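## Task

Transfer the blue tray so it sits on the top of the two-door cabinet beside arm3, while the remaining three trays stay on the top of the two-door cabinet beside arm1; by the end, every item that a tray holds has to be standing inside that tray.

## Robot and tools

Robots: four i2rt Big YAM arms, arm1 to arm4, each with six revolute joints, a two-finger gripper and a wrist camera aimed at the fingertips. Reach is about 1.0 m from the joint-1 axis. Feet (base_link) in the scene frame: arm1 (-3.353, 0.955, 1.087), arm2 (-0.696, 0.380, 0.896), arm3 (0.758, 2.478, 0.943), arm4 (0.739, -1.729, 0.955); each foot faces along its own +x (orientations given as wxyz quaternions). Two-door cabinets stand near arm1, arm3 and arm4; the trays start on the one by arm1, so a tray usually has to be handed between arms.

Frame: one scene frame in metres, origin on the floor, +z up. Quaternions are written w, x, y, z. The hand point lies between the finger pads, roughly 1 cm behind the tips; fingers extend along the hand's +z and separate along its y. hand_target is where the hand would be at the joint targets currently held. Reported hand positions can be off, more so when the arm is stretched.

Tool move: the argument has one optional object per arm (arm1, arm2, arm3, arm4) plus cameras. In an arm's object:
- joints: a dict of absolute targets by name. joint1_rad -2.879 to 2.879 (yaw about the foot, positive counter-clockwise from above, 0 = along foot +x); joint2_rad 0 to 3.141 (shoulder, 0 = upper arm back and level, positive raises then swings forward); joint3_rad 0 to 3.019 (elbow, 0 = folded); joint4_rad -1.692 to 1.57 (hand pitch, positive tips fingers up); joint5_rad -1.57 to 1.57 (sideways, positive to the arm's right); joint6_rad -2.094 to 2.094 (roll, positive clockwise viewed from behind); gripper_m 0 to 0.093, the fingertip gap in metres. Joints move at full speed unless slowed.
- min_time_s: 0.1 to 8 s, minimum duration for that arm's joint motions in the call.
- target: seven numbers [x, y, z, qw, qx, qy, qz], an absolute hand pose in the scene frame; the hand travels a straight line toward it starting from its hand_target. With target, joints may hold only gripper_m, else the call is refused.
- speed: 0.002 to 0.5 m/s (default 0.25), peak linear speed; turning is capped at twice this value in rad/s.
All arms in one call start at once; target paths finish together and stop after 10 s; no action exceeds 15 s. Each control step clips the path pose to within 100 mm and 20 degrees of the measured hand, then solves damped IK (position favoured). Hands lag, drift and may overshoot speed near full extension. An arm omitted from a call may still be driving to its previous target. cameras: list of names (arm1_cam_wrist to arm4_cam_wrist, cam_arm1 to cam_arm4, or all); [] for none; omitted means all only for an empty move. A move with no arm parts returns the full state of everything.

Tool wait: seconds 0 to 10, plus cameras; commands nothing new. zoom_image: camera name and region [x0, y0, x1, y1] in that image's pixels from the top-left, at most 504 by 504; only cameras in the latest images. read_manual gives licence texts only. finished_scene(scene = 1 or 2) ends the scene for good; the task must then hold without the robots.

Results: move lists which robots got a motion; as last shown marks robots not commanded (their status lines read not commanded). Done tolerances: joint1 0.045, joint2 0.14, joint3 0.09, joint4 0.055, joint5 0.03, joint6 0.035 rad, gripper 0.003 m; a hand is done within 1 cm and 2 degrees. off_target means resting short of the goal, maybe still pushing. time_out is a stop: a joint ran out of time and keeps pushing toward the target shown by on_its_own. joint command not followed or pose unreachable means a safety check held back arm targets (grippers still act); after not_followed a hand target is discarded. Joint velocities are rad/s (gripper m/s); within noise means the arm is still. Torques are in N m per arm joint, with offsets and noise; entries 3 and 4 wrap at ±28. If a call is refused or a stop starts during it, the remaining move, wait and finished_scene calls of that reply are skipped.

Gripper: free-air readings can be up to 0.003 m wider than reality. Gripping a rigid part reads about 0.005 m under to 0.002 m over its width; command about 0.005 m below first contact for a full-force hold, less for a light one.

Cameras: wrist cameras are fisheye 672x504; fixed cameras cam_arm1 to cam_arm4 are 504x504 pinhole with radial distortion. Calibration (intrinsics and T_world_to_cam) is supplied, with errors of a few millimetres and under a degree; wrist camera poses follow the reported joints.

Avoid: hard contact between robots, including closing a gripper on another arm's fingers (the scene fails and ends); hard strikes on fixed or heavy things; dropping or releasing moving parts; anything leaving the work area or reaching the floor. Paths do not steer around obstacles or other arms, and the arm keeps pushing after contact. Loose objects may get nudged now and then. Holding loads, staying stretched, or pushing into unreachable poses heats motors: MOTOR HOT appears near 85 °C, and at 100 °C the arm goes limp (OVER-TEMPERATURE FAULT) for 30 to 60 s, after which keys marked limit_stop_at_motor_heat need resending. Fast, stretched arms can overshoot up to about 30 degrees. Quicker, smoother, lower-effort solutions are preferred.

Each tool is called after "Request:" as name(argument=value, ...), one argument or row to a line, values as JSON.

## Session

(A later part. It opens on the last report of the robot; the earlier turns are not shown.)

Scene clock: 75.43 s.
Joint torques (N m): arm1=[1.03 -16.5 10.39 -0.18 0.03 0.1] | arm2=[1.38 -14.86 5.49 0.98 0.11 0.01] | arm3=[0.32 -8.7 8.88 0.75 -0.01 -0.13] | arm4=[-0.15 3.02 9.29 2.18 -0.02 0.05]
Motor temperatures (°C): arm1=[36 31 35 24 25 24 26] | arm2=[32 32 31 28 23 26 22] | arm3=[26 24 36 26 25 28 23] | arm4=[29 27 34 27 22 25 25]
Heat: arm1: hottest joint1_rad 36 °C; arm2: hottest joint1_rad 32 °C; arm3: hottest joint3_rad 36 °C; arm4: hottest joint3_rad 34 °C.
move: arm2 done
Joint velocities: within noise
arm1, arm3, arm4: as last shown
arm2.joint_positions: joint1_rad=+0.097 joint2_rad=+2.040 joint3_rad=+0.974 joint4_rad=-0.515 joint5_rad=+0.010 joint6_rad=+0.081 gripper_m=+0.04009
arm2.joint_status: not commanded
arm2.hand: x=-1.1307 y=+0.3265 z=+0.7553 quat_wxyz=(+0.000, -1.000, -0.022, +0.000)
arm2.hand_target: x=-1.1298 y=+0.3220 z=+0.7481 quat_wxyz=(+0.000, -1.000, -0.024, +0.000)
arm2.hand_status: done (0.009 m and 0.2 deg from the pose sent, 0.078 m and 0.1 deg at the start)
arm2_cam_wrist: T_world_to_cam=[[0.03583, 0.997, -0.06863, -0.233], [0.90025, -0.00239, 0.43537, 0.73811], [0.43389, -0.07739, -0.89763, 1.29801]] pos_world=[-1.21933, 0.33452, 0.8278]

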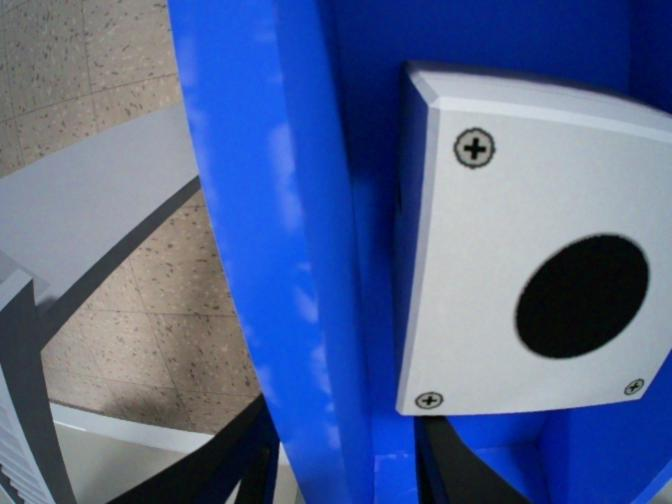

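Request:
move(
  arm2={"joints": {"gripper_m": 0.02}},
)

Request:
move(
  arm2={"joints": {"gripper_m": 0.002}},
  cameras=["arm2_cam_wrist"],
)

Request:
move(
  arm2={"target": [-1.130, 0.322, 0.79, 0, 0.9997, 0.0236, 0], "speed": 0.05},
  cameras=["arm2_cam_wrist"],
)

Scene clock: 76.30 s.
Joint torques (N m): arm1=[0.73 -16.56 10.29 -0.24 0.04 0.12] | arm2=[1.32 -14.74 5.55 0.9 0.12 0] | arm3=[0.26 -8.29 8.73 0.7 -0.03 -0.11] | arm4=[-0.32 2.9 9.32 2.18 -0.03 0.05]
Motor temperatures (°C): arm1=[36 31 35 24 25 24 26] | arm2=[32 32 31 28 23 26 22] | arm3=[26 24 36 26 25 28 23] | arm4=[29 27 34 27 22 25 25]
Heat: arm1: hottest joint1_rad 36 °C; arm2: hottest joint1_rad 32 °C; arm3: hottest joint3_rad 36 °C; arm4: hottest joint3_rad 34 °C.
move: arm2 done
Joint velocities: within noise
arm1, arm3, arm4: as last shown
arm2.joint_positions: joint1_rad=+0.097 joint2_rad=+2.040 joint3_rad=+0.974 joint4_rad=-0.513 joint5_rad=+0.010 joint6_rad=+0.081 gripper_m=+0.02017
arm2.joint_status: all done
arm2.hand: x=-1.1311 y=+0.3264 z=+0.7553 quat_wxyz=(+0.000, -1.000, -0.022, +0.001)
arm2.hand_target: x=-1.1299 y=+0.3220 z=+0.7481 quat_wxyz=(+0.000, -1.000, -0.024, +0.000)
arm2.hand_status: not commanded
pictures: none

Scene clock: 76.83 s.
Joint torques (N m): arm1=[0.79 -16.38 10.33 -0.24 0.04 0.11] | arm2=[1.08 -14.8 5.53 0.9 -0.11 0.02] | arm3=[0.26 -8.35 8.69 0.69 -0.02 -0.13] | arm4=[-0.21 2.96 9.33 2.14 -0.03 0.06]
Motor temperatures (°C): arm1=[36 31 35 24 25 24 26] | arm2=[32 32 31 28 23 26 22] | arm3=[26 24 36 26 25 28 23] | arm4=[29 27 34 27 22 25 25]
Heat: arm1: hottest joint1_rad 36 °C; arm2: hottest joint1_rad 32 °C; arm3: hottest joint3_rad 36 °C; arm4: hottest joint3_rad 34 °C.
move: arm2 off_target
Joint velocities: within noise
arm1, arm3, arm4: as last shown
arm2.joint_positions: joint1_rad=+0.101 joint2_rad=+2.040 joint3_rad=+0.974 joint4_rad=-0.512 joint5_rad=+0.015 joint6_rad=+0.081 gripper_m=+0.01080
arm2.joint_status: gripper_m off_target (ended at +0.01082, target +0.00200)
arm2.hand: x=-1.1311 y=+0.3255 z=+0.7554 quat_wxyz=(+0.002, -1.000, -0.024, +0.002)
arm2.hand_target: x=-1.1299 y=+0.3221 z=+0.7481 quat_wxyz=(+0.000, -1.000, -0.023, +0.000)
arm2.hand_status: not commanded
arm2_cam_wrist: T_world_to_cam=[[0.03187, 0.99746, -0.06366, -0.24039], [0.90156, -0.0012, 0.43265, 0.74157], [0.43148, -0.07118, -0.89931, 1.2947]] pos_world=[-1.21954, 0.33283, 0.8282]

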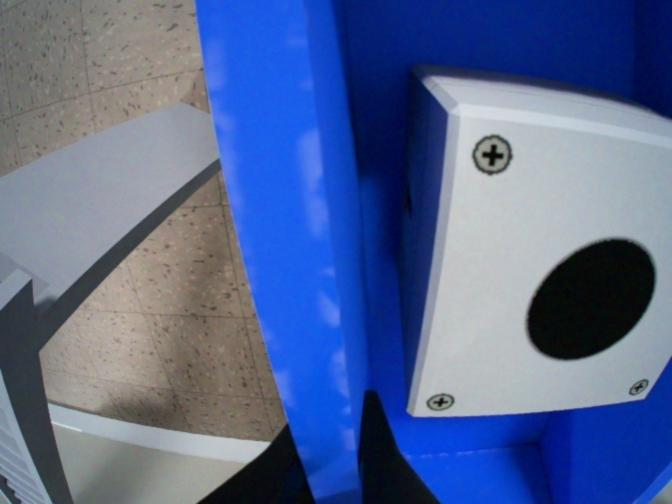

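Scene clock: 78.23 s.
Joint torques (N m): arm1=[0.62 -16.44 10.4 -0.28 0.03 0.09] | arm2=[1.08 -18.84 5.7 -0.35 0.31 0.02] | arm3=[-0.03 -8.94 8.79 0.68 -0.02 -0.13] | arm4=[-0.32 3.14 9.32 2.21 -0.03 0.05]
Motor temperatures (°C): arm1=[36 31 35 24 25 24 26] | arm2=[32 32 30 28 23 26 23] | arm3=[26 24 36 26 25 28 23] | arm4=[29 27 34 27 22 25 25]
Heat: arm1: hottest joint1_rad 36 °C; arm2: hottest joint1_rad 32 °C; arm3: hottest joint3_rad 36 °C; arm4: hottest joint3_rad 34 °C.
move: arm2 off_target
Joint velocities: within noise
arm1, arm3, arm4: as last shown
arm2.joint_positions: joint1_rad=+0.101 joint2_rad=+1.987 joint3_rad=+0.974 joint4_rad=-0.577 joint5_rad=+0.005 joint6_rad=+0.081 gripper_m=+0.01080
arm2.joint_status: not commanded
arm2.hand: x=-1.1287 y=+0.3243 z=+0.7775 quat_wxyz=(-0.002, -1.000, -0.024, -0.004)
arm2.hand_target: x=-1.1301 y=+0.3220 z=+0.7897 quat_wxyz=(+0.000, -1.000, -0.023, +0.000)
arm2.hand_status: off_target (0.013 m and 0.5 deg from the pose sent, 0.035 m and 0.4 deg at the start)
arm2_cam_wrist: T_world_to_cam=[[0.03269, 0.9969, -0.07161, -0.23056], [0.89605, 0.00251, 0.44395, 0.7137], [0.44275, -0.07868, -0.89319, 1.32387]] pos_world=[-1.21811, 0.33221, 0.84911]

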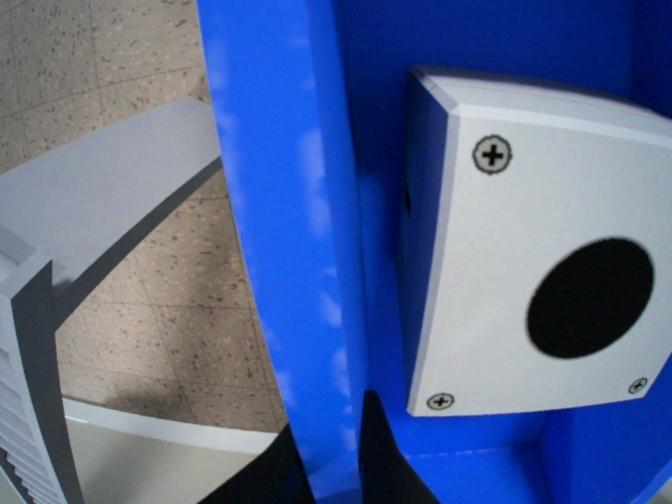

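Request:
move(
  arm2={"target": [-1.130, 0.322, 0.965, 0, 0.9997, 0.0236, 0], "speed": 0.12},
)

Request:
move(
  arm2={"joints": {"joint1_rad": -0.964, "joint6_rad": -1.485}, "min_time_s": 3.5},
  cameras=["cam_arm2", "arm2_cam_wrist"],
)

Request:
zoom_image(
  camera="cam_arm2",
  region=[250, 170, 450, 370],
)

Scene clock: 81.33 s.
Joint torques (N m): arm1=[0.56 -16.38 10.37 -0.23 0.03 0.12] | arm2=[1.32 -15.85 13.64 -0.08 0.37 0.05] | arm3=[-0.15 -8.76 8.76 0.76 -0.03 -0.12] | arm4=[-0.26 3.02 9.32 2.17 -0.03 0.06]
Motor temperatures (°C): arm1=[36 31 35 24 25 24 26] | arm2=[31 32 31 28 23 26 23] | arm3=[26 24 36 26 25 28 23] | arm4=[29 27 34 27 22 25 25]
Heat: arm1: hottest joint1_rad 36 °C; arm2: hottest joint2_rad 32 °C; arm3: hottest joint3_rad 36 °C; arm4: hottest joint3_rad 34 °C.
move: arm2 off_target
Joint velocities: within noise
arm1, arm3, arm4: as last shown
arm2.joint_positions: joint1_rad=+0.101 joint2_rad=+1.647 joint3_rad=+1.034 joint4_rad=-1.044 joint5_rad=+0.003 joint6_rad=+0.082 gripper_m=+0.01080
arm2.joint_status: not commanded
arm2.hand: x=-1.1023 y=+0.3290 z=+0.9359 quat_wxyz=(+0.001, -0.999, -0.024, -0.038)
arm2.hand_target: x=-1.1282 y=+0.3222 z=+0.9655 quat_wxyz=(+0.000, -1.000, -0.023, +0.000)
arm2.hand_status: off_target (0.041 m and 4.4 deg from the pose sent, 0.188 m and 0.6 deg at the start)
pictures: none

Scene clock: 85.60 s.
Joint torques (N m): arm1=[0.79 -16.5 10.36 -0.21 0.07 0.11] | arm2=[0.32 -15.79 13.53 -0.12 -0.2 -0.19] | arm3=[0.15 -8.35 8.8 0.8 -0.04 -0.11] | arm4=[-0.21 3.02 9.32 2.18 -0.03 0.05]
Motor temperatures (°C): arm1=[36 31 35 24 25 24 26] | arm2=[31 32 31 28 23 26 23] | arm3=[26 24 36 26 25 28 23] | arm4=[29 27 34 27 22 25 25]
Heat: arm1: hottest joint1_rad 36 °C; arm2: hottest joint2_rad 32 °C; arm3: hottest joint3_rad 36 °C; arm4: hottest joint3_rad 34 °C.
move: arm2 done
Joint velocities: within noise
arm1.joint_positions: joint1_rad=+1.744 joint2_rad=+1.968 joint3_rad=+1.371 joint4_rad=-0.985 joint5_rad=+0.111 joint6_rad=-1.427 gripper_m=+0.02193
arm1.joint_status: not commanded
arm1.hand: x=-3.3248 y=+0.4114 z=+1.0852 quat_wxyz=(-0.050, +0.028, +0.998, -0.006)
arm1.hand_target: x=-3.3173 y=+0.4056 z=+1.0801 quat_wxyz=(-0.052, +0.028, +0.998, -0.001)
arm1.hand_status: not commanded
arm2.joint_positions: joint1_rad=-0.960 joint2_rad=+1.647 joint3_rad=+1.034 joint4_rad=-1.047 joint5_rad=+0.014 joint6_rad=-1.474 gripper_m=+0.01080
arm2.joint_status: all done
arm2.hand: x=-0.9373 y=+0.7106 z=+0.9303 quat_wxyz=(-0.043, -0.962, -0.268, -0.017)
arm2.hand_target: x=-0.9529 y=+0.7337 z=+0.9594 quat_wxyz=(-0.007, -0.963, -0.271, +0.000)
arm2.hand_status: not commanded
arm3.joint_positions: joint1_rad=-1.366 joint2_rad=+1.385 joint3_rad=+0.955 joint4_rad=-1.146 joint5_rad=-0.007 joint6_rad=-1.448 gripper_m=+0.09396
arm3.joint_status: not commanded
arm3.hand: x=+0.9813 y=+2.1890 z=+1.0490 quat_wxyz=(+0.001, +0.263, -0.965, -0.006)
arm3.hand_target: x=+0.9799 y=+2.1800 z=+1.0501 quat_wxyz=(+0.000, +0.259, -0.966, +0.000)
arm3.hand_status: not commanded
arm4.joint_positions: joint1_rad=+0.385 joint2_rad=+0.628 joint3_rad=+1.385 joint4_rad=-1.571 joint5_rad=-0.065 joint6_rad=-0.063 gripper_m=+0.09396
arm4.joint_status: not commanded
arm4.hand: x=+0.9336 y=-1.7515 z=+1.4482 quat_wxyz=(-0.377, -0.040, -0.925, +0.016)
arm4.hand_target: x=+0.9321 y=-1.7512 z=+1.4564 quat_wxyz=(-0.386, -0.040, -0.921, +0.018)
arm4.hand_status: not commanded
pictures: arm2_cam_wrist, cam_arm2
arm2_cam_wrist: T_world_to_cam=[[-0.43959, 0.88404, -0.15883, -0.89231], [0.76663, 0.46143, 0.4465, 0.02354], [0.46802, 0.07451, -0.88057, 1.30907]] pos_world=[-1.02296, 0.68044, 1.00049]

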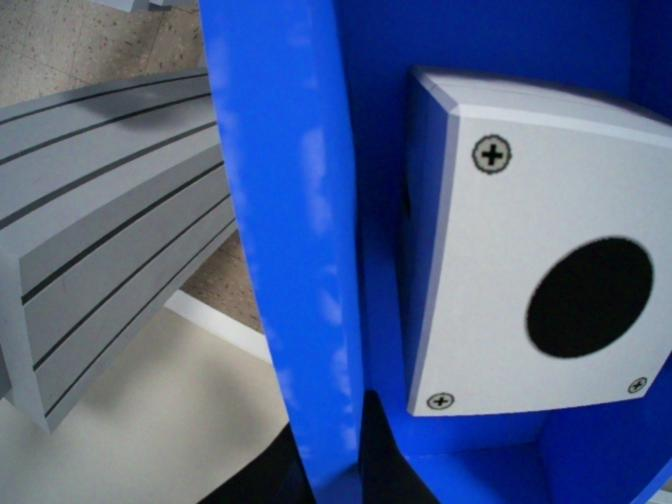

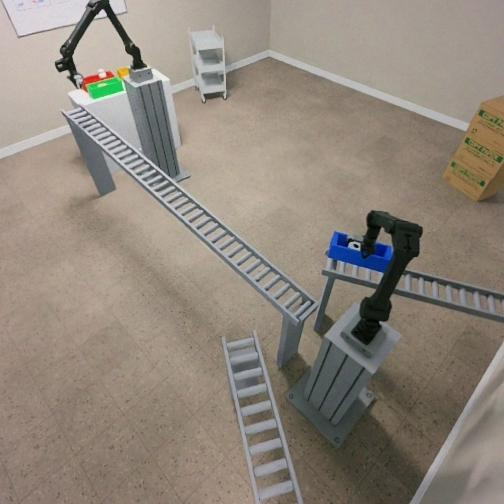

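Scaled by 2.520 from the camera's image (finer frame: 720x720).

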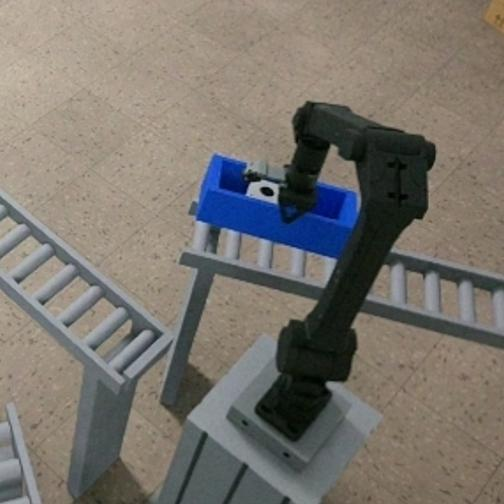

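Request:
move(
  arm2={"target": [-1.018, 0.818, 0.92, -0.028, 0.963, 0.270, -0.010], "speed": 0.12},
)

Request:
move(
  arm2={"target": [-1.020, 0.822, 0.865, -0.028, 0.963, 0.270, -0.010], "speed": 0.1},
  cameras=["cam_arm2", "arm2_cam_wrist"],
)

Request:
zoom_image(
  camera="cam_arm2",
  region=[290, 190, 440, 340],
)

Scene clock: 87.77 s.
Joint torques (N m): arm1=[0.97 -16.38 10.35 -0.18 0.05 0.11] | arm2=[0.79 -19.02 14.23 0.8 -0.09 -0.11] | arm3=[0.21 -8.59 8.91 0.76 -0.03 -0.13] | arm4=[-0.32 2.96 9.32 2.15 -0.03 0.05]
Motor temperatures (°C): arm1=[36 31 35 24 25 24 26] | arm2=[31 32 31 28 23 26 23] | arm3=[26 24 36 26 25 28 23] | arm4=[29 27 34 27 22 25 25]
Heat: arm1: hottest joint1_rad 36 °C; arm2: hottest joint2_rad 32 °C; arm3: hottest joint3_rad 36 °C; arm4: hottest joint3_rad 34 °C.
move: arm2 off_target
Joint velocities: within noise
arm1, arm3, arm4: as last shown
arm2.joint_positions: joint1_rad=-0.960 joint2_rad=+1.882 joint3_rad=+1.259 joint4_rad=-0.980 joint5_rad=+0.018 joint6_rad=-1.475 gripper_m=+0.01080
arm2.joint_status: not commanded
arm2.hand: x=-0.9942 y=+0.7876 z=+0.8932 quat_wxyz=(-0.016, -0.963, -0.268, -0.008)
arm2.hand_target: x=-1.0165 y=+0.8160 z=+0.9217 quat_wxyz=(+0.028, -0.962, -0.270, +0.010)
arm2.hand_status: off_target (0.047 m and 5.5 deg from the pose sent, 0.135 m and 8.7 deg at the start)
pictures: none

Scene clock: 89.10 s.
Joint torques (N m): arm1=[0.97 -16.26 10.41 -0.29 0.02 0.12] | arm2=[0.67 -20.66 11.4 0.99 -0.11 -0.15] | arm3=[0.44 -9 8.76 0.7 -0.03 -0.13] | arm4=[-0.26 3.02 9.31 2.17 -0.02 0.05]
Motor temperatures (°C): arm1=[36 31 35 24 25 24 26] | arm2=[31 32 31 28 23 26 23] | arm3=[26 24 36 26 25 28 23] | arm4=[28 27 34 27 22 25 25]
Heat: arm1: hottest joint1_rad 36 °C; arm2: hottest joint2_rad 32 °C; arm3: hottest joint3_rad 36 °C; arm4: hottest joint3_rad 34 °C.
move: arm2 off_target
Joint velocities: within noise
arm1, arm3, arm4: as last shown
arm2.joint_positions: joint1_rad=-0.960 joint2_rad=+1.984 joint3_rad=+1.259 joint4_rad=-0.865 joint5_rad=+0.018 joint6_rad=-1.475 gripper_m=+0.01080
arm2.joint_status: not commanded
arm2.hand: x=-1.0021 y=+0.7971 z=+0.8422 quat_wxyz=(-0.010, -0.963, -0.268, -0.006)
arm2.hand_target: x=-1.0191 y=+0.8209 z=+0.8661 quat_wxyz=(+0.028, -0.962, -0.270, +0.010)
arm2.hand_status: off_target (0.038 m and 4.7 deg from the pose sent, 0.051 m and 5.5 deg at the start)
pictures: arm2_cam_wrist, cam_arm2
arm2_cam_wrist: T_world_to_cam=[[-0.44409, 0.89142, -0.09035, -1.07926], [0.78364, 0.43531, 0.44319, 0.1133], [0.4344, 0.12601, -0.89186, 1.19013]] pos_world=[-1.08506, 0.76278, 0.9137]

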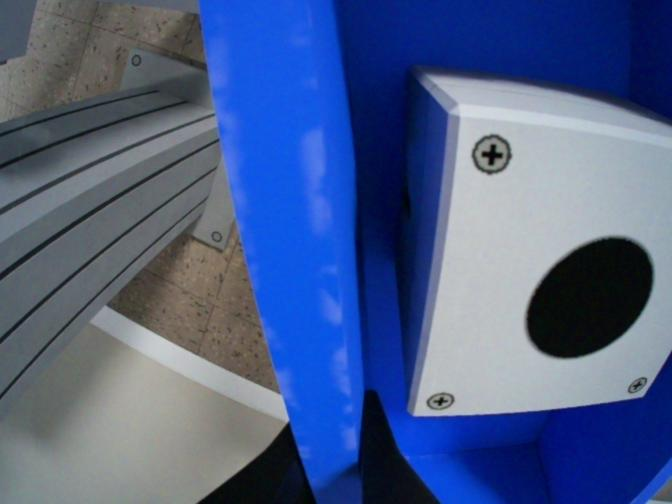

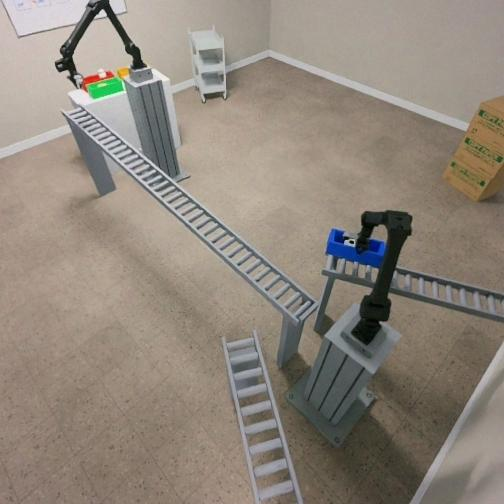

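Scaled by 3.360 from the camera's image (finer frame: 720x720).

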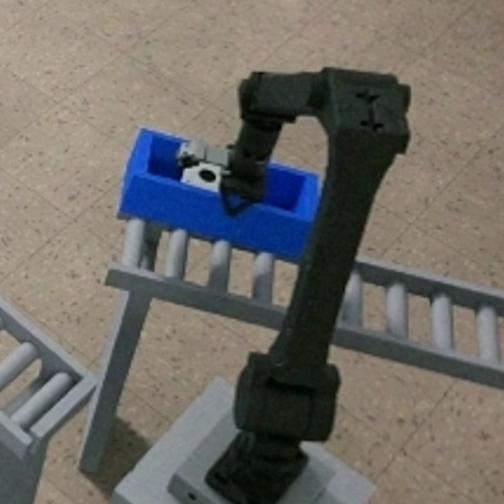

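Request:
move(
  arm2={"target": [-1.028, 0.836, 0.825, -0.030, 0.963, 0.270, -0.011], "speed": 0.1},
  cameras=["cam_arm2", "arm2_cam_wrist"],
)

Request:
zoom_image(
  camera="cam_arm2",
  region=[290, 190, 440, 340],
)

Scene clock: 91.53 s.
Joint torques (N m): arm1=[1.08 -16.73 10.44 -0.23 0.05 0.12] | arm2=[0.21 -21.71 12.04 0.91 -0.11 -0.18] | arm3=[-0.09 -8.82 8.83 0.72 -0.03 -0.13] | arm4=[-0.21 2.96 9.32 2.18 -0.03 0.06]
Motor temperatures (°C): arm1=[36 31 36 24 25 24 26] | arm2=[31 33 31 28 23 26 24] | arm3=[26 24 36 26 25 28 23] | arm4=[28 27 34 27 22 25 25]
Heat: arm1: hottest joint1_rad 36 °C; arm2: hottest joint2_rad 33 °C; arm3: hottest joint3_rad 36 °C; arm4: hottest joint3_rad 34 °C.
move: arm2 off_target
Joint velocities: within noise
arm1, arm3, arm4: as last shown
arm2.joint_positions: joint1_rad=-0.960 joint2_rad=+2.081 joint3_rad=+1.276 joint4_rad=-0.796 joint5_rad=+0.018 joint6_rad=-1.477 gripper_m=+0.01080
arm2.joint_status: not commanded
arm2.hand: x=-1.0061 y=+0.8015 z=+0.7980 quat_wxyz=(-0.015, -0.963, -0.269, -0.008)
arm2.hand_target: x=-1.0266 y=+0.8343 z=+0.8269 quat_wxyz=(+0.030, -0.962, -0.270, +0.011)
arm2.hand_status: off_target (0.049 m and 5.6 deg from the pose sent, 0.050 m and 5.0 deg at the start)
pictures: arm2_cam_wrist, cam_arm2
arm2_cam_wrist: T_world_to_cam=[[-0.44529, 0.88964, -0.10128, -1.08003], [0.77981, 0.44091, 0.44441, 0.12476], [0.44001, 0.11892, -0.89008, 1.16183]] pos_world=[-1.08944, 0.76766, 0.8693]

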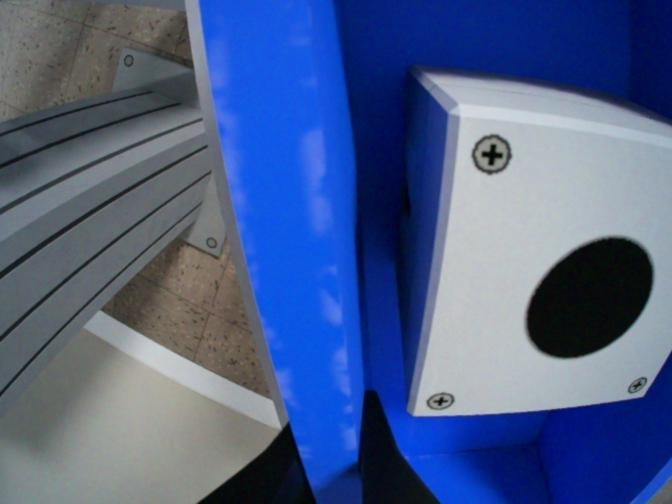

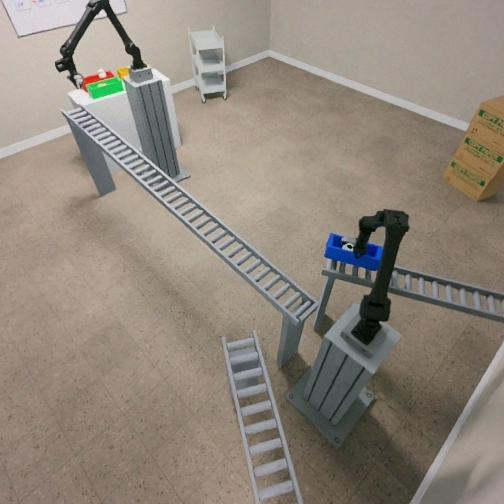

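Scaled by 3.360 from the camera's image (finer frame: 720x720).

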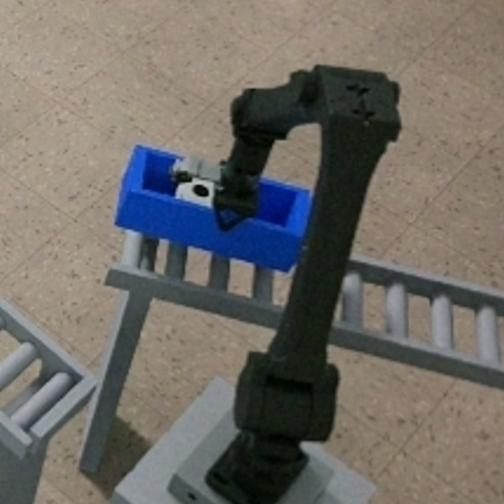

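Request:
move(
  arm2={"target": [-1.006, 0.800, 0.815, -0.030, 0.963, 0.270, -0.011], "speed": 0.08},
  cameras=["cam_arm2", "arm2_cam_wrist"],
)

Request:
zoom_image(
  camera="cam_arm2",
  region=[310, 210, 410, 310],
)

Scene clock: 94.67 s.
Joint torques (N m): arm1=[0.67 -16.38 10.39 -0.29 0.04 0.1] | arm2=[0.73 -21.95 8.21 0.99 -0.13 -0.09] | arm3=[0.21 -8.76 8.81 0.72 -0.04 -0.12] | arm4=[-0.32 2.96 9.32 2.21 -0.03 0.06]
Motor temperatures (°C): arm1=[36 31 36 24 25 24 26] | arm2=[31 33 31 27 23 26 24] | arm3=[26 24 36 26 25 28 23] | arm4=[28 27 34 27 22 25 25]
Heat: arm1: hottest joint1_rad 36 °C; arm2: hottest joint2_rad 33 °C; arm3: hottest joint3_rad 36 °C; arm4: hottest joint3_rad 34 °C.
move: arm2 off_target
Joint velocities: within noise
arm1, arm3, arm4: as last shown
arm2.joint_positions: joint1_rad=-0.960 joint2_rad=+2.043 joint3_rad=+1.173 joint4_rad=-0.710 joint5_rad=+0.018 joint6_rad=-1.477 gripper_m=+0.01080
arm2.joint_status: not commanded
arm2.hand: x=-0.9915 y=+0.7816 z=+0.7906 quat_wxyz=(-0.005, -0.963, -0.269, -0.004)
arm2.hand_target: x=-1.0056 y=+0.7994 z=+0.8153 quat_wxyz=(+0.030, -0.962, -0.270, +0.011)
arm2.hand_status: off_target (0.034 m and 4.4 deg from the pose sent, 0.017 m and 5.6 deg at the start)
pictures: arm2_cam_wrist, cam_arm2
arm2_cam_wrist: T_world_to_cam=[[-0.4462, 0.89136, -0.07984, -1.0758], [0.78573, 0.4329, 0.44183, 0.13953], [0.4284, 0.13441, -0.89354, 1.13029]] pos_world=[-1.07387, 0.7466, 0.86241]

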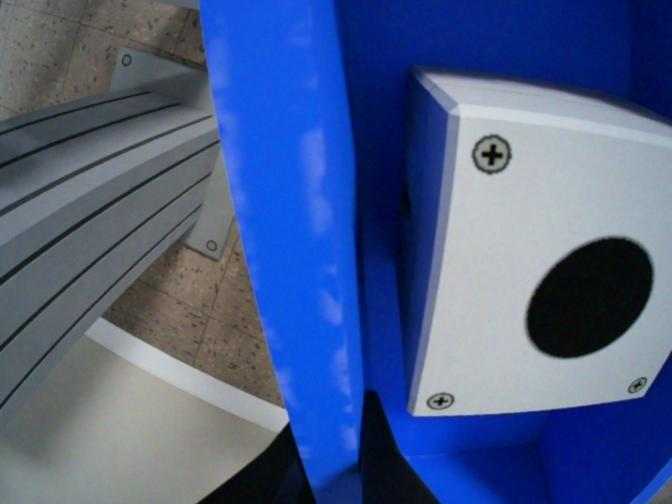

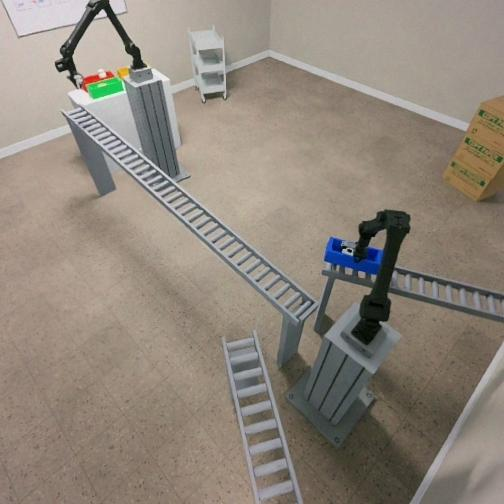

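Scaled by 5.040 from the camera's image (finer frame: 720x720).

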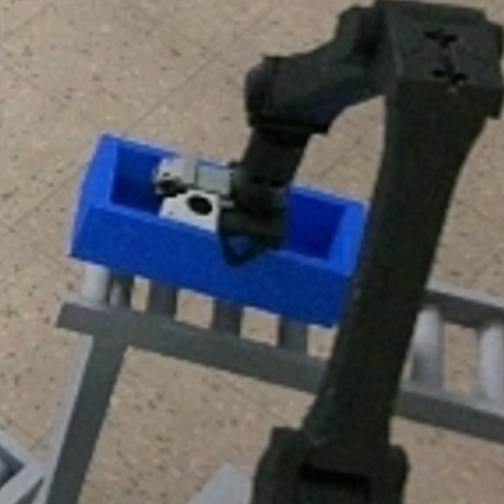

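Request:
move(
  arm2={"target": [-1.006, 0.800, 0.78, -0.030, 0.963, 0.270, -0.011], "speed": 0.08},
  cameras=["cam_arm2", "arm2_cam_wrist"],
)

Request:
zoom_image(
  camera="cam_arm2",
  region=[310, 210, 410, 310],
)

Scene clock: 96.97 s.
Joint torques (N m): arm1=[0.67 -16.44 10.39 -0.24 0.05 0.12] | arm2=[0.56 -20.37 7.75 1.07 -0.21 -0.11] | arm3=[0.09 -8.53 8.8 0.72 -0.02 -0.12] | arm4=[-0.26 3.02 9.29 2.17 -0.03 0.05]
Motor temperatures (°C): arm1=[36 31 36 24 25 24 26] | arm2=[31 33 31 27 23 26 24] | arm3=[26 24 36 26 25 28 23] | arm4=[28 27 34 27 22 25 25]
Heat: arm1: hottest joint1_rad 36 °C; arm2: hottest joint2_rad 33 °C; arm3: hottest joint3_rad 36 °C; arm4: hottest joint3_rad 34 °C.
move: arm2 off_target
Joint velocities: within noise
arm1, arm3, arm4: as last shown
arm2.joint_positions: joint1_rad=-0.960 joint2_rad=+2.092 joint3_rad=+1.170 joint4_rad=-0.637 joint5_rad=+0.020 joint6_rad=-1.477 gripper_m=+0.01080
arm2.joint_status: not commanded
arm2.hand: x=-0.9940 y=+0.7850 z=+0.7664 quat_wxyz=(+0.005, -0.963, -0.269, -0.002)
arm2.hand_target: x=-1.0058 y=+0.7997 z=+0.7804 quat_wxyz=(+0.030, -0.962, -0.270, +0.011)
arm2.hand_status: off_target (0.024 m and 3.2 deg from the pose sent, 0.026 m and 4.4 deg at the start)
pictures: arm2_cam_wrist, cam_arm2
arm2_cam_wrist: T_world_to_cam=[[-0.447, 0.89254, -0.05965, -1.09912], [0.79032, 0.42528, 0.44106, 0.16192], [0.41903, 0.15002, -0.89549, 1.08922]] pos_world=[-1.0757, 0.74875, 0.83841]

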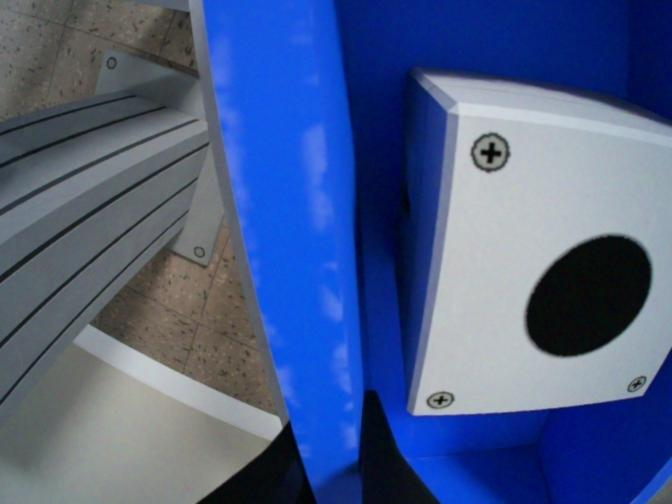

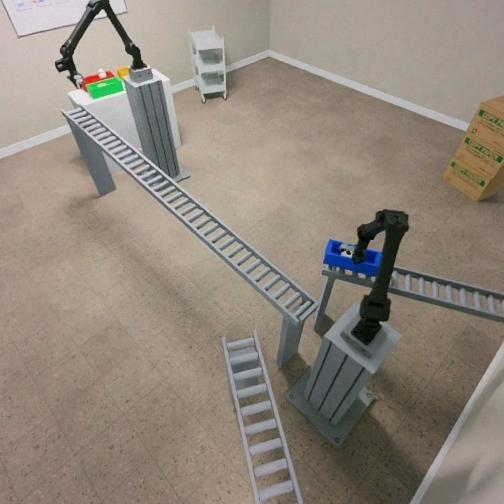

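Scaled by 5.040 from the camera's image (finer frame: 720x720).

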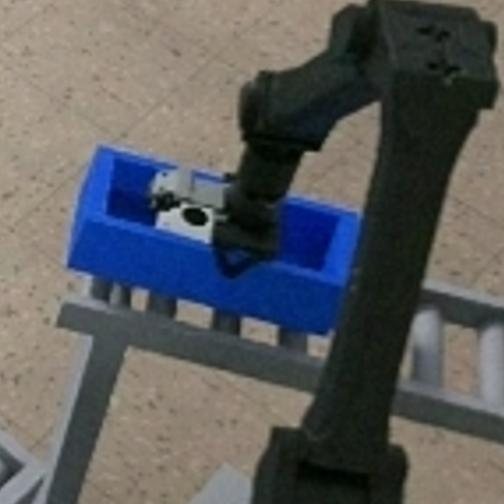

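Request:
zoom_image(
  camera="cam_arm2",
  region=[380, 240, 460, 320],
)

Request:
zoom_image(
  camera="cam_arm2",
  region=[315, 230, 375, 290],
)

Scaled by 6.300 from the camera's image (finer frame: 720x720).

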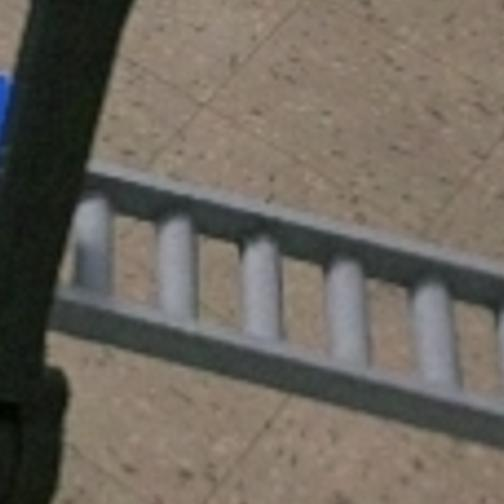

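Scaled by 8.400 from the camera's image (finer frame: 720x720).

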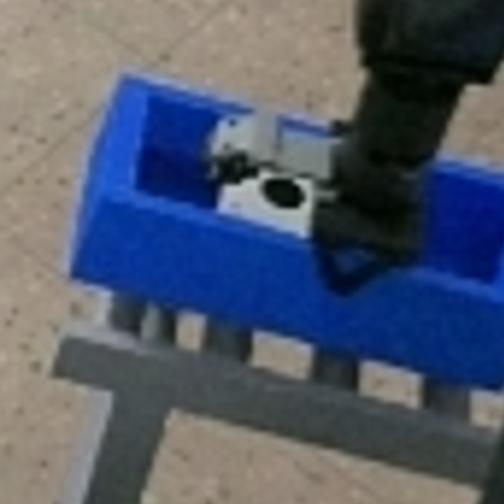

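Request:
move(
  arm2={"target": [-0.996, 0.785, 0.772, -0.022, 0.963, 0.270, -0.008], "speed": 0.06},
  cameras=["cam_arm2", "arm2_cam_wrist"],
)

Request:
zoom_image(
  camera="cam_arm2",
  region=[315, 230, 375, 290],
)

Request:
zoom_image(
  camera="arm2_cam_wrist",
  region=[150, 0, 400, 504],
)

Scene clock: 101.23 s.
Joint torques (N m): arm1=[0.67 -16.21 10.37 -0.27 0.05 0.1] | arm2=[0.79 -20.54 7.34 1.02 -0.23 -0.09] | arm3=[0.09 -9 8.9 0.65 -0.05 -0.12] | arm4=[-0.32 3.08 9.32 2.19 -0.03 0.05]
Motor temperatures (°C): arm1=[36 31 36 24 25 24 26] | arm2=[31 34 31 27 23 26 24] | arm3=[26 24 36 26 25 28 23] | arm4=[28 27 34 27 22 25 25]
Heat: arm1: hottest joint1_rad 36 °C; arm2: hottest joint2_rad 34 °C; arm3: hottest joint3_rad 36 °C; arm4: hottest joint3_rad 34 °C.
move: arm2 off_target
Joint velocities: within noise
arm1, arm3, arm4: as last shown
arm2.joint_positions: joint1_rad=-0.960 joint2_rad=+2.092 joint3_rad=+1.124 joint4_rad=-0.613 joint5_rad=+0.020 joint6_rad=-1.477 gripper_m=+0.01080
arm2.joint_status: not commanded
arm2.hand: x=-0.9824 y=+0.7692 z=+0.7562 quat_wxyz=(-0.005, -0.963, -0.269, -0.006)
arm2.hand_target: x=-0.9958 y=+0.7847 z=+0.7724 quat_wxyz=(+0.022, -0.963, -0.270, +0.008)
arm2.hand_status: off_target (0.026 m and 3.5 deg from the pose sent, 0.006 m and 2.3 deg at the start)
pictures: arm2_cam_wrist, cam_arm2
arm2_cam_wrist: T_world_to_cam=[[-0.44639, 0.89116, -0.08107, -1.06253], [0.78442, 0.4333, 0.44378, 0.15], [0.43061, 0.13451, -0.89246, 1.09866]] pos_world=[-1.06507, 0.7341, 0.82781]

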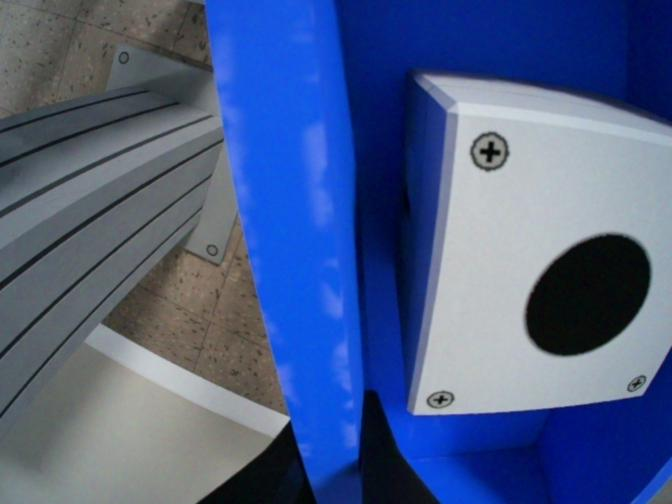

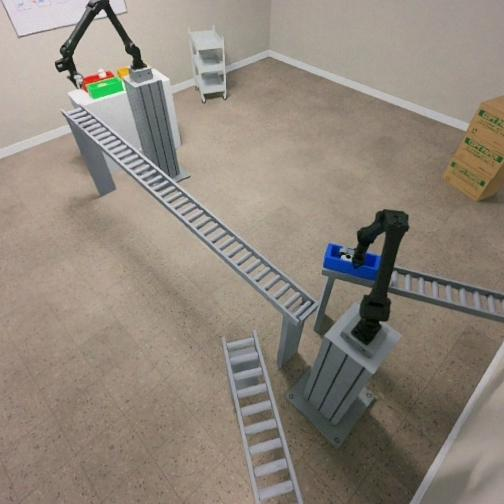

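Scaled by 8.400 from the camera's image (finer frame: 720x720).

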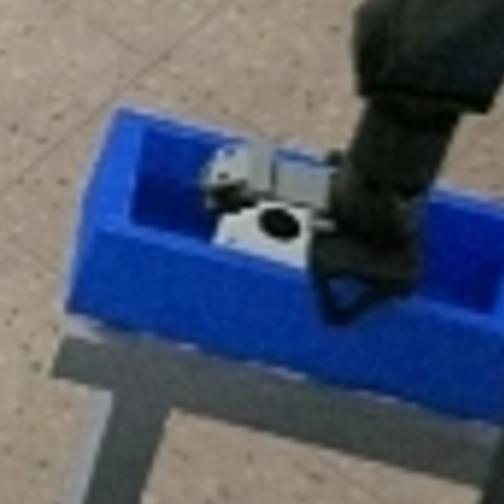

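Scaled by 1.000.

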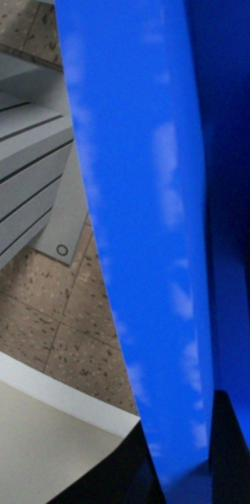

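Request:
move(
  arm2={"joints": {"joint3_rad": 1.215}, "min_time_s": 1},
  cameras=["cam_arm2"],
)

Request:
zoom_image(
  camera="cam_arm2",
  region=[315, 230, 375, 290],
)

Scene clock: 103.30 s.
Joint torques (N m): arm1=[0.56 -16.03 10.33 -0.17 0.05 0.1] | arm2=[0.79 -20.95 11.21 1.05 -0.19 -0.09] | arm3=[0.26 -8.88 8.8 0.66 -0.04 -0.13] | arm4=[-0.32 3.02 9.29 2.18 -0.03 0.05]
Motor temperatures (°C): arm1=[36 31 36 24 25 24 26] | arm2=[31 34 31 27 23 26 24] | arm3=[26 24 36 26 25 28 23] | arm4=[28 27 34 27 22 25 25]
Heat: arm1: hottest joint1_rad 36 °C; arm2: hottest joint2_rad 34 °C; arm3: hottest joint3_rad 36 °C; arm4: hottest joint3_rad 34 °C.
move: arm2 done
Joint velocities: within noise
arm1, arm3, arm4: as last shown
arm2.joint_positions: joint1_rad=-0.960 joint2_rad=+2.092 joint3_rad=+1.157 joint4_rad=-0.613 joint5_rad=+0.019 joint6_rad=-1.477 gripper_m=+0.01080
arm2.joint_status: all done
arm2.hand: x=-0.9932 y=+0.7836 z=+0.7632 quat_wxyz=(+0.009, -0.963, -0.269, +0.000)
arm2.hand_target: x=-1.0198 y=+0.8174 z=+0.7918 quat_wxyz=(+0.057, -0.961, -0.269, +0.021)
arm2.hand_status: not commanded

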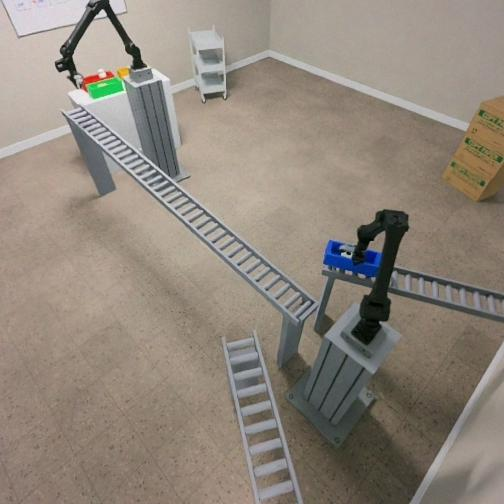

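Scaled by 8.400 from the camera's image (finer frame: 720x720).

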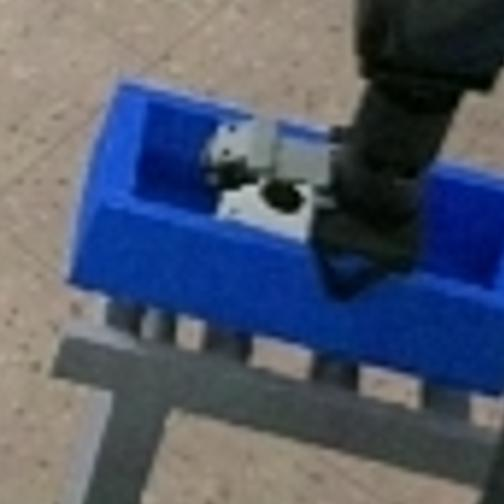

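Request:
move(
  arm2={"joints": {"joint2_rad": 2.135, "joint4_rad": -0.565}, "min_time_s": 1.5},
  cameras=["cam_arm2", "arm2_cam_wrist"],
)

Request:
zoom_image(
  camera="cam_arm2",
  region=[315, 230, 375, 290],
)

Scene clock: 105.50 s.
Joint torques (N m): arm1=[0.5 -16.26 10.32 -0.1 0.01 0.12] | arm2=[0.73 -18.84 10.18 1.17 -0.31 -0.08] | arm3=[0.21 -8.64 8.87 0.77 -0.03 -0.12] | arm4=[-0.21 2.96 9.32 2.15 -0.03 0.05]
Motor temperatures (°C): arm1=[36 31 36 24 25 24 25] | arm2=[31 34 31 27 23 26 24] | arm3=[26 24 36 26 25 28 23] | arm4=[28 27 34 27 22 25 25]
Heat: arm1: hottest joint1_rad 36 °C; arm2: hottest joint2_rad 34 °C; arm3: hottest joint3_rad 36 °C; arm4: hottest joint3_rad 34 °C.
move: arm2 done
Joint velocities: within noise
arm1.joint_positions: joint1_rad=+1.744 joint2_rad=+1.968 joint3_rad=+1.371 joint4_rad=-0.985 joint5_rad=+0.111 joint6_rad=-1.427 gripper_m=+0.02193
arm1.joint_status: not commanded
arm1.hand: x=-3.3248 y=+0.4114 z=+1.0852 quat_wxyz=(-0.050, +0.028, +0.998, -0.006)
arm1.hand_target: x=-3.3173 y=+0.4056 z=+1.0801 quat_wxyz=(-0.052, +0.028, +0.998, -0.001)
arm1.hand_status: not commanded
arm2.joint_positions: joint1_rad=-0.960 joint2_rad=+2.137 joint3_rad=+1.165 joint4_rad=-0.587 joint5_rad=+0.022 joint6_rad=-1.477 gripper_m=+0.01080
arm2.joint_status: all done
arm2.hand: x=-0.9926 y=+0.7832 z=+0.7439 quat_wxyz=(+0.005, -0.963, -0.269, -0.002)
arm2.hand_target: x=-1.0141 y=+0.8090 z=+0.7567 quat_wxyz=(+0.038, -0.962, -0.270, +0.014)
arm2.hand_status: not commanded
arm3.joint_positions: joint1_rad=-1.366 joint2_rad=+1.385 joint3_rad=+0.955 joint4_rad=-1.146 joint5_rad=-0.007 joint6_rad=-1.448 gripper_m=+0.09396
arm3.joint_status: not commanded
arm3.hand: x=+0.9813 y=+2.1890 z=+1.0490 quat_wxyz=(+0.001, +0.263, -0.965, -0.006)
arm3.hand_target: x=+0.9799 y=+2.1800 z=+1.0501 quat_wxyz=(+0.000, +0.259, -0.966, +0.000)
arm3.hand_status: not commanded
arm4.joint_positions: joint1_rad=+0.385 joint2_rad=+0.628 joint3_rad=+1.385 joint4_rad=-1.571 joint5_rad=-0.065 joint6_rad=-0.063 gripper_m=+0.09396
arm4.joint_status: not commanded
arm4.hand: x=+0.9336 y=-1.7515 z=+1.4482 quat_wxyz=(-0.377, -0.040, -0.925, +0.016)
arm4.hand_target: x=+0.9321 y=-1.7512 z=+1.4564 quat_wxyz=(-0.386, -0.040, -0.921, +0.018)
arm4.hand_status: not commanded
pictures: arm2_cam_wrist, cam_arm2
arm2_cam_wrist: T_world_to_cam=[[-0.4469, 0.89266, -0.05863, -1.09892], [0.78985, 0.4245, 0.44266, 0.17054], [0.42003, 0.15152, -0.89477, 1.06801]] pos_world=[-1.07439, 0.74675, 0.81572]

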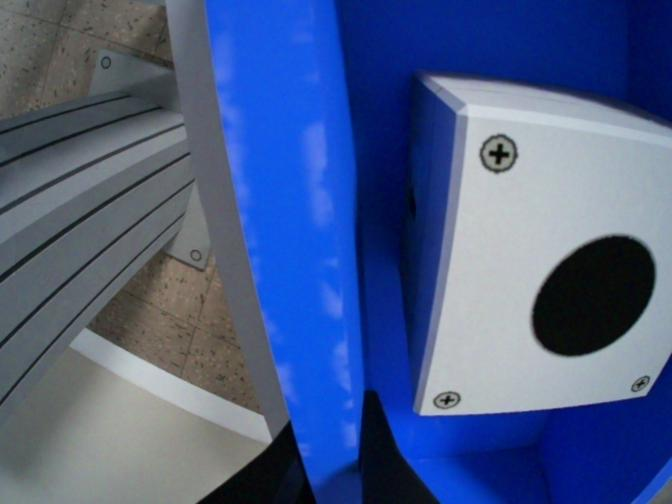

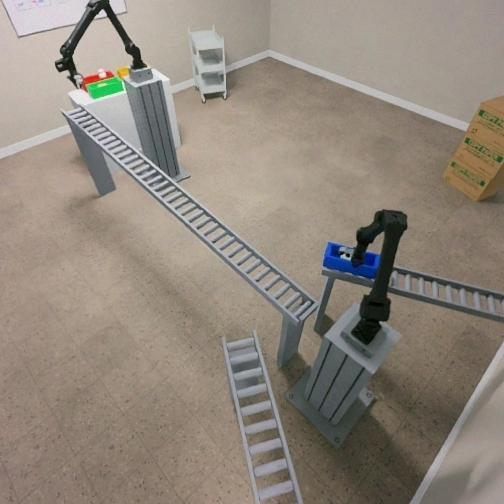

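Scaled by 8.400 from the camera's image (finer frame: 720x720).

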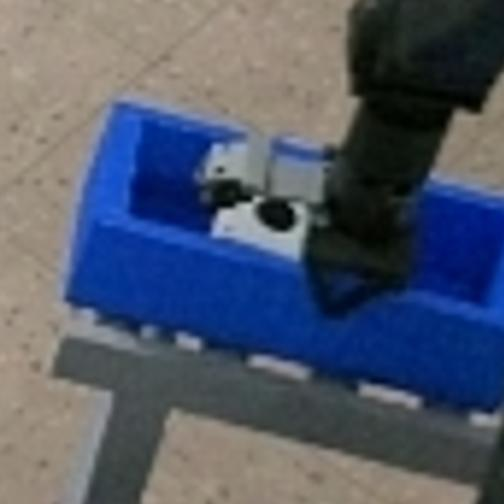

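Request:
move(
  arm2={"joints": {"joint2_rad": 2.075, "joint3_rad": 1.148}, "min_time_s": 1.2},
  cameras=["cam_arm2"],
)

Request:
zoom_image(
  camera="cam_arm2",
  region=[315, 230, 375, 290],
)

Scene clock: 107.70 s.
Joint torques (N m): arm1=[0.5 -16.44 10.37 -0.27 0.02 0.11] | arm2=[0.79 -22.71 7.01 0.95 -0.24 -0.09] | arm3=[0.26 -8.47 8.76 0.8 -0.03 -0.13] | arm4=[-0.32 3.08 9.31 2.21 -0.03 0.05]
Motor temperatures (°C): arm1=[36 31 36 24 25 24 25] | arm2=[31 34 31 27 23 26 24] | arm3=[26 24 36 26 25 28 23] | arm4=[28 27 34 27 22 25 25]
Heat: arm1: hottest joint1_rad 36 °C; arm2: hottest joint2_rad 34 °C; arm3: hottest joint3_rad 36 °C; arm4: hottest joint3_rad 34 °C.
move: arm2 done
Joint velocities: within noise
arm1, arm3, arm4: as last shown
arm2.joint_positions: joint1_rad=-0.960 joint2_rad=+2.119 joint3_rad=+1.136 joint4_rad=-0.582 joint5_rad=+0.021 joint6_rad=-1.477 gripper_m=+0.01080
arm2.joint_status: all done
arm2.hand: x=-0.9866 y=+0.7747 z=+0.7462 quat_wxyz=(+0.002, -0.963, -0.269, -0.003)
arm2.hand_target: x=-1.0014 y=+0.7922 z=+0.7701 quat_wxyz=(+0.035, -0.962, -0.270, +0.013)
arm2.hand_status: not commanded

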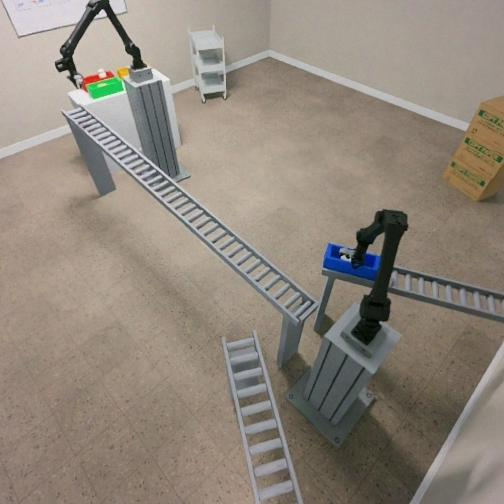

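Scaled by 8.400 from the camera's image (finer frame: 720x720).

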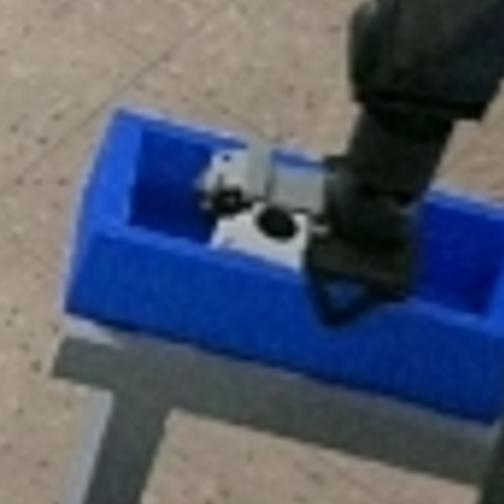

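Request:
move(
  arm2={"joints": {"joint2_rad": 2.150, "joint4_rad": -0.535}, "min_time_s": 1.5},
  cameras=["cam_arm2", "arm2_cam_wrist"],
)

Request:
zoom_image(
  camera="cam_arm2",
  region=[315, 230, 375, 290],
)

Scene clock: 109.90 s.
Joint torques (N m): arm1=[0.85 -16.38 10.37 -0.24 0.02 0.11] | arm2=[0.79 -16.67 6.9 0.96 -0.39 -0.08] | arm3=[0.32 -8.64 8.87 0.64 -0.03 -0.14] | arm4=[-0.32 2.96 9.31 2.19 -0.02 0.05]
Motor temperatures (°C): arm1=[36 31 36 24 25 24 25] | arm2=[31 34 31 27 23 26 24] | arm3=[26 24 36 26 25 28 23] | arm4=[28 27 34 27 22 25 25]
Heat: arm1: hottest joint1_rad 36 °C; arm2: hottest joint2_rad 34 °C; arm3: hottest joint3_rad 36 °C; arm4: hottest joint3_rad 34 °C.
move: arm2 done
Joint velocities: within noise
arm1, arm3, arm4: as last shown
arm2.joint_positions: joint1_rad=-0.960 joint2_rad=+2.131 joint3_rad=+1.136 joint4_rad=-0.550 joint5_rad=+0.024 joint6_rad=-1.477 gripper_m=+0.01080
arm2.joint_status: all done
arm2.hand: x=-0.9888 y=+0.7785 z=+0.7404 quat_wxyz=(+0.012, -0.963, -0.269, -0.001)
arm2.hand_target: x=-0.9939 y=+0.7813 z=+0.7341 quat_wxyz=(+0.014, -0.963, -0.270, +0.005)
arm2.hand_status: not commanded
pictures: arm2_cam_wrist, cam_arm2
arm2_cam_wrist: T_world_to_cam=[[-0.4471, 0.89332, -0.04554, -1.10365], [0.79264, 0.41928, 0.44263, 0.17786], [0.41451, 0.1618, -0.89555, 1.0511]] pos_world=[-1.07011, 0.74128, 0.81232]

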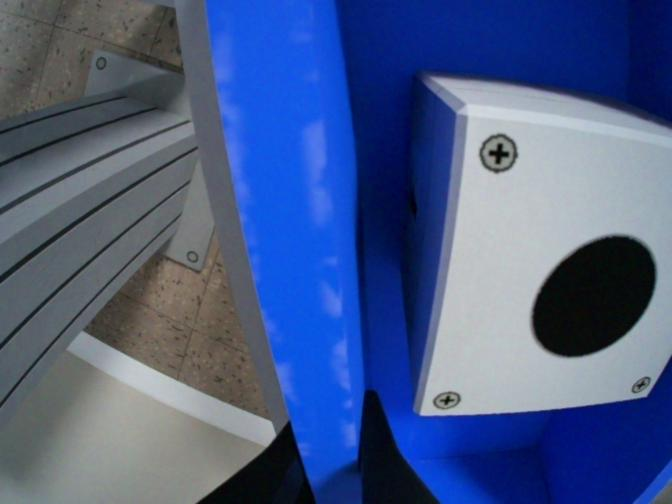

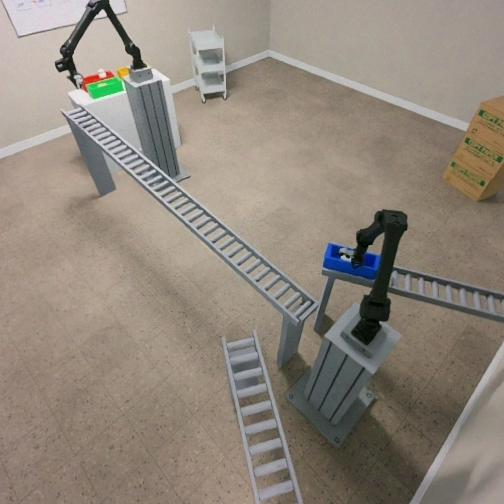

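Scaled by 8.400 from the camera's image (finer frame: 720x720).

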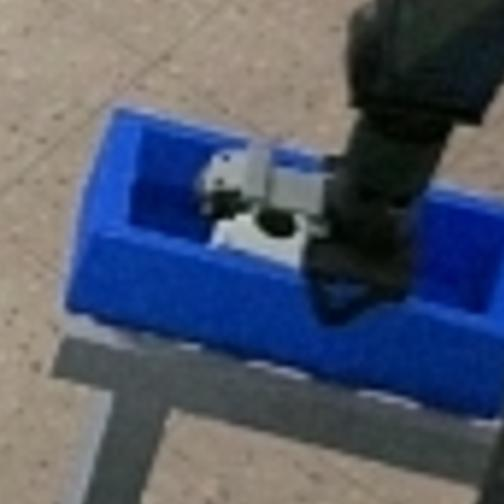

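Request:
move(
  arm2={"target": [-0.9939, 0.7813, 0.92, -0.014, 0.963, 0.270, -0.005], "speed": 0.4, "joints": {"gripper_m": 0.022}},
  cameras=["cam_arm2", "arm2_cam_wrist"],
)

Scene clock: 113.53 s.
Joint torques (N m): arm1=[0.97 -16.38 10.4 -0.17 0.03 0.13] | arm2=[1.03 -14.68 10.92 0.02 -0.04 -0.02] | arm3=[0.44 -8.23 8.79 0.75 -0.05 -0.13] | arm4=[-0.38 2.96 9.31 2.21 -0.02 0.05]
Motor temperatures (°C): arm1=[36 31 36 24 25 24 25] | arm2=[31 34 31 27 23 26 24] | arm3=[26 24 36 26 25 28 23] | arm4=[28 27 34 27 22 25 25]
Heat: arm1: hottest joint1_rad 36 °C; arm2: hottest joint2_rad 34 °C; arm3: hottest joint3_rad 36 °C; arm4: hottest joint3_rad 34 °C.
move: arm2 done
Joint velocities: within noise
arm1, arm3, arm4: as last shown
arm2.joint_positions: joint1_rad=-0.960 joint2_rad=+1.774 joint3_rad=+1.186 joint4_rad=-0.942 joint5_rad=+0.016 joint6_rad=-1.477 gripper_m=+0.02193
arm2.joint_status: all done
arm2.hand: x=-0.9871 y=+0.7780 z=+0.9214 quat_wxyz=(+0.017, -0.963, -0.269, +0.005)
arm2.hand_target: x=-0.9939 y=+0.7812 z=+0.9201 quat_wxyz=(+0.014, -0.963, -0.270, +0.005)
arm2.hand_status: done (0.008 m and 0.4 deg from the pose sent, 0.180 m and 0.8 deg at the start)
pictures: arm2_cam_wrist, cam_arm2
arm2_cam_wrist: T_world_to_cam=[[-0.44771, 0.89359, -0.03231, -1.10726], [0.79936, 0.41617, 0.43339, 0.11417], [0.40073, 0.16821, -0.90063, 1.1987]] pos_world=[-1.06735, 0.74029, 0.99431]

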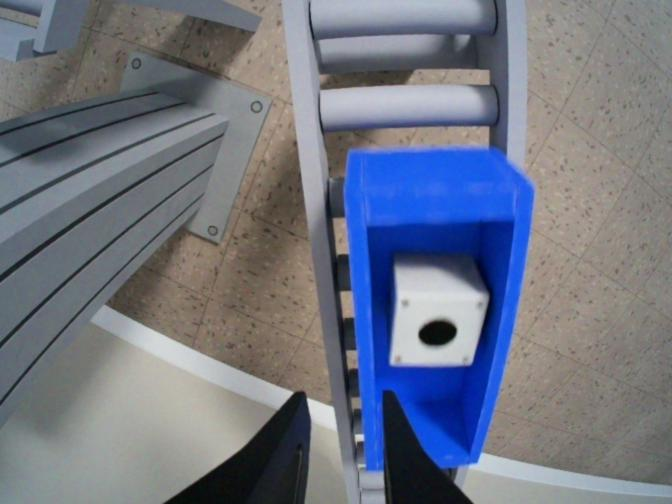

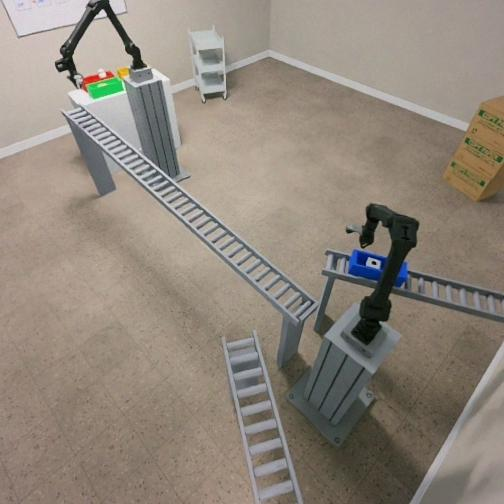

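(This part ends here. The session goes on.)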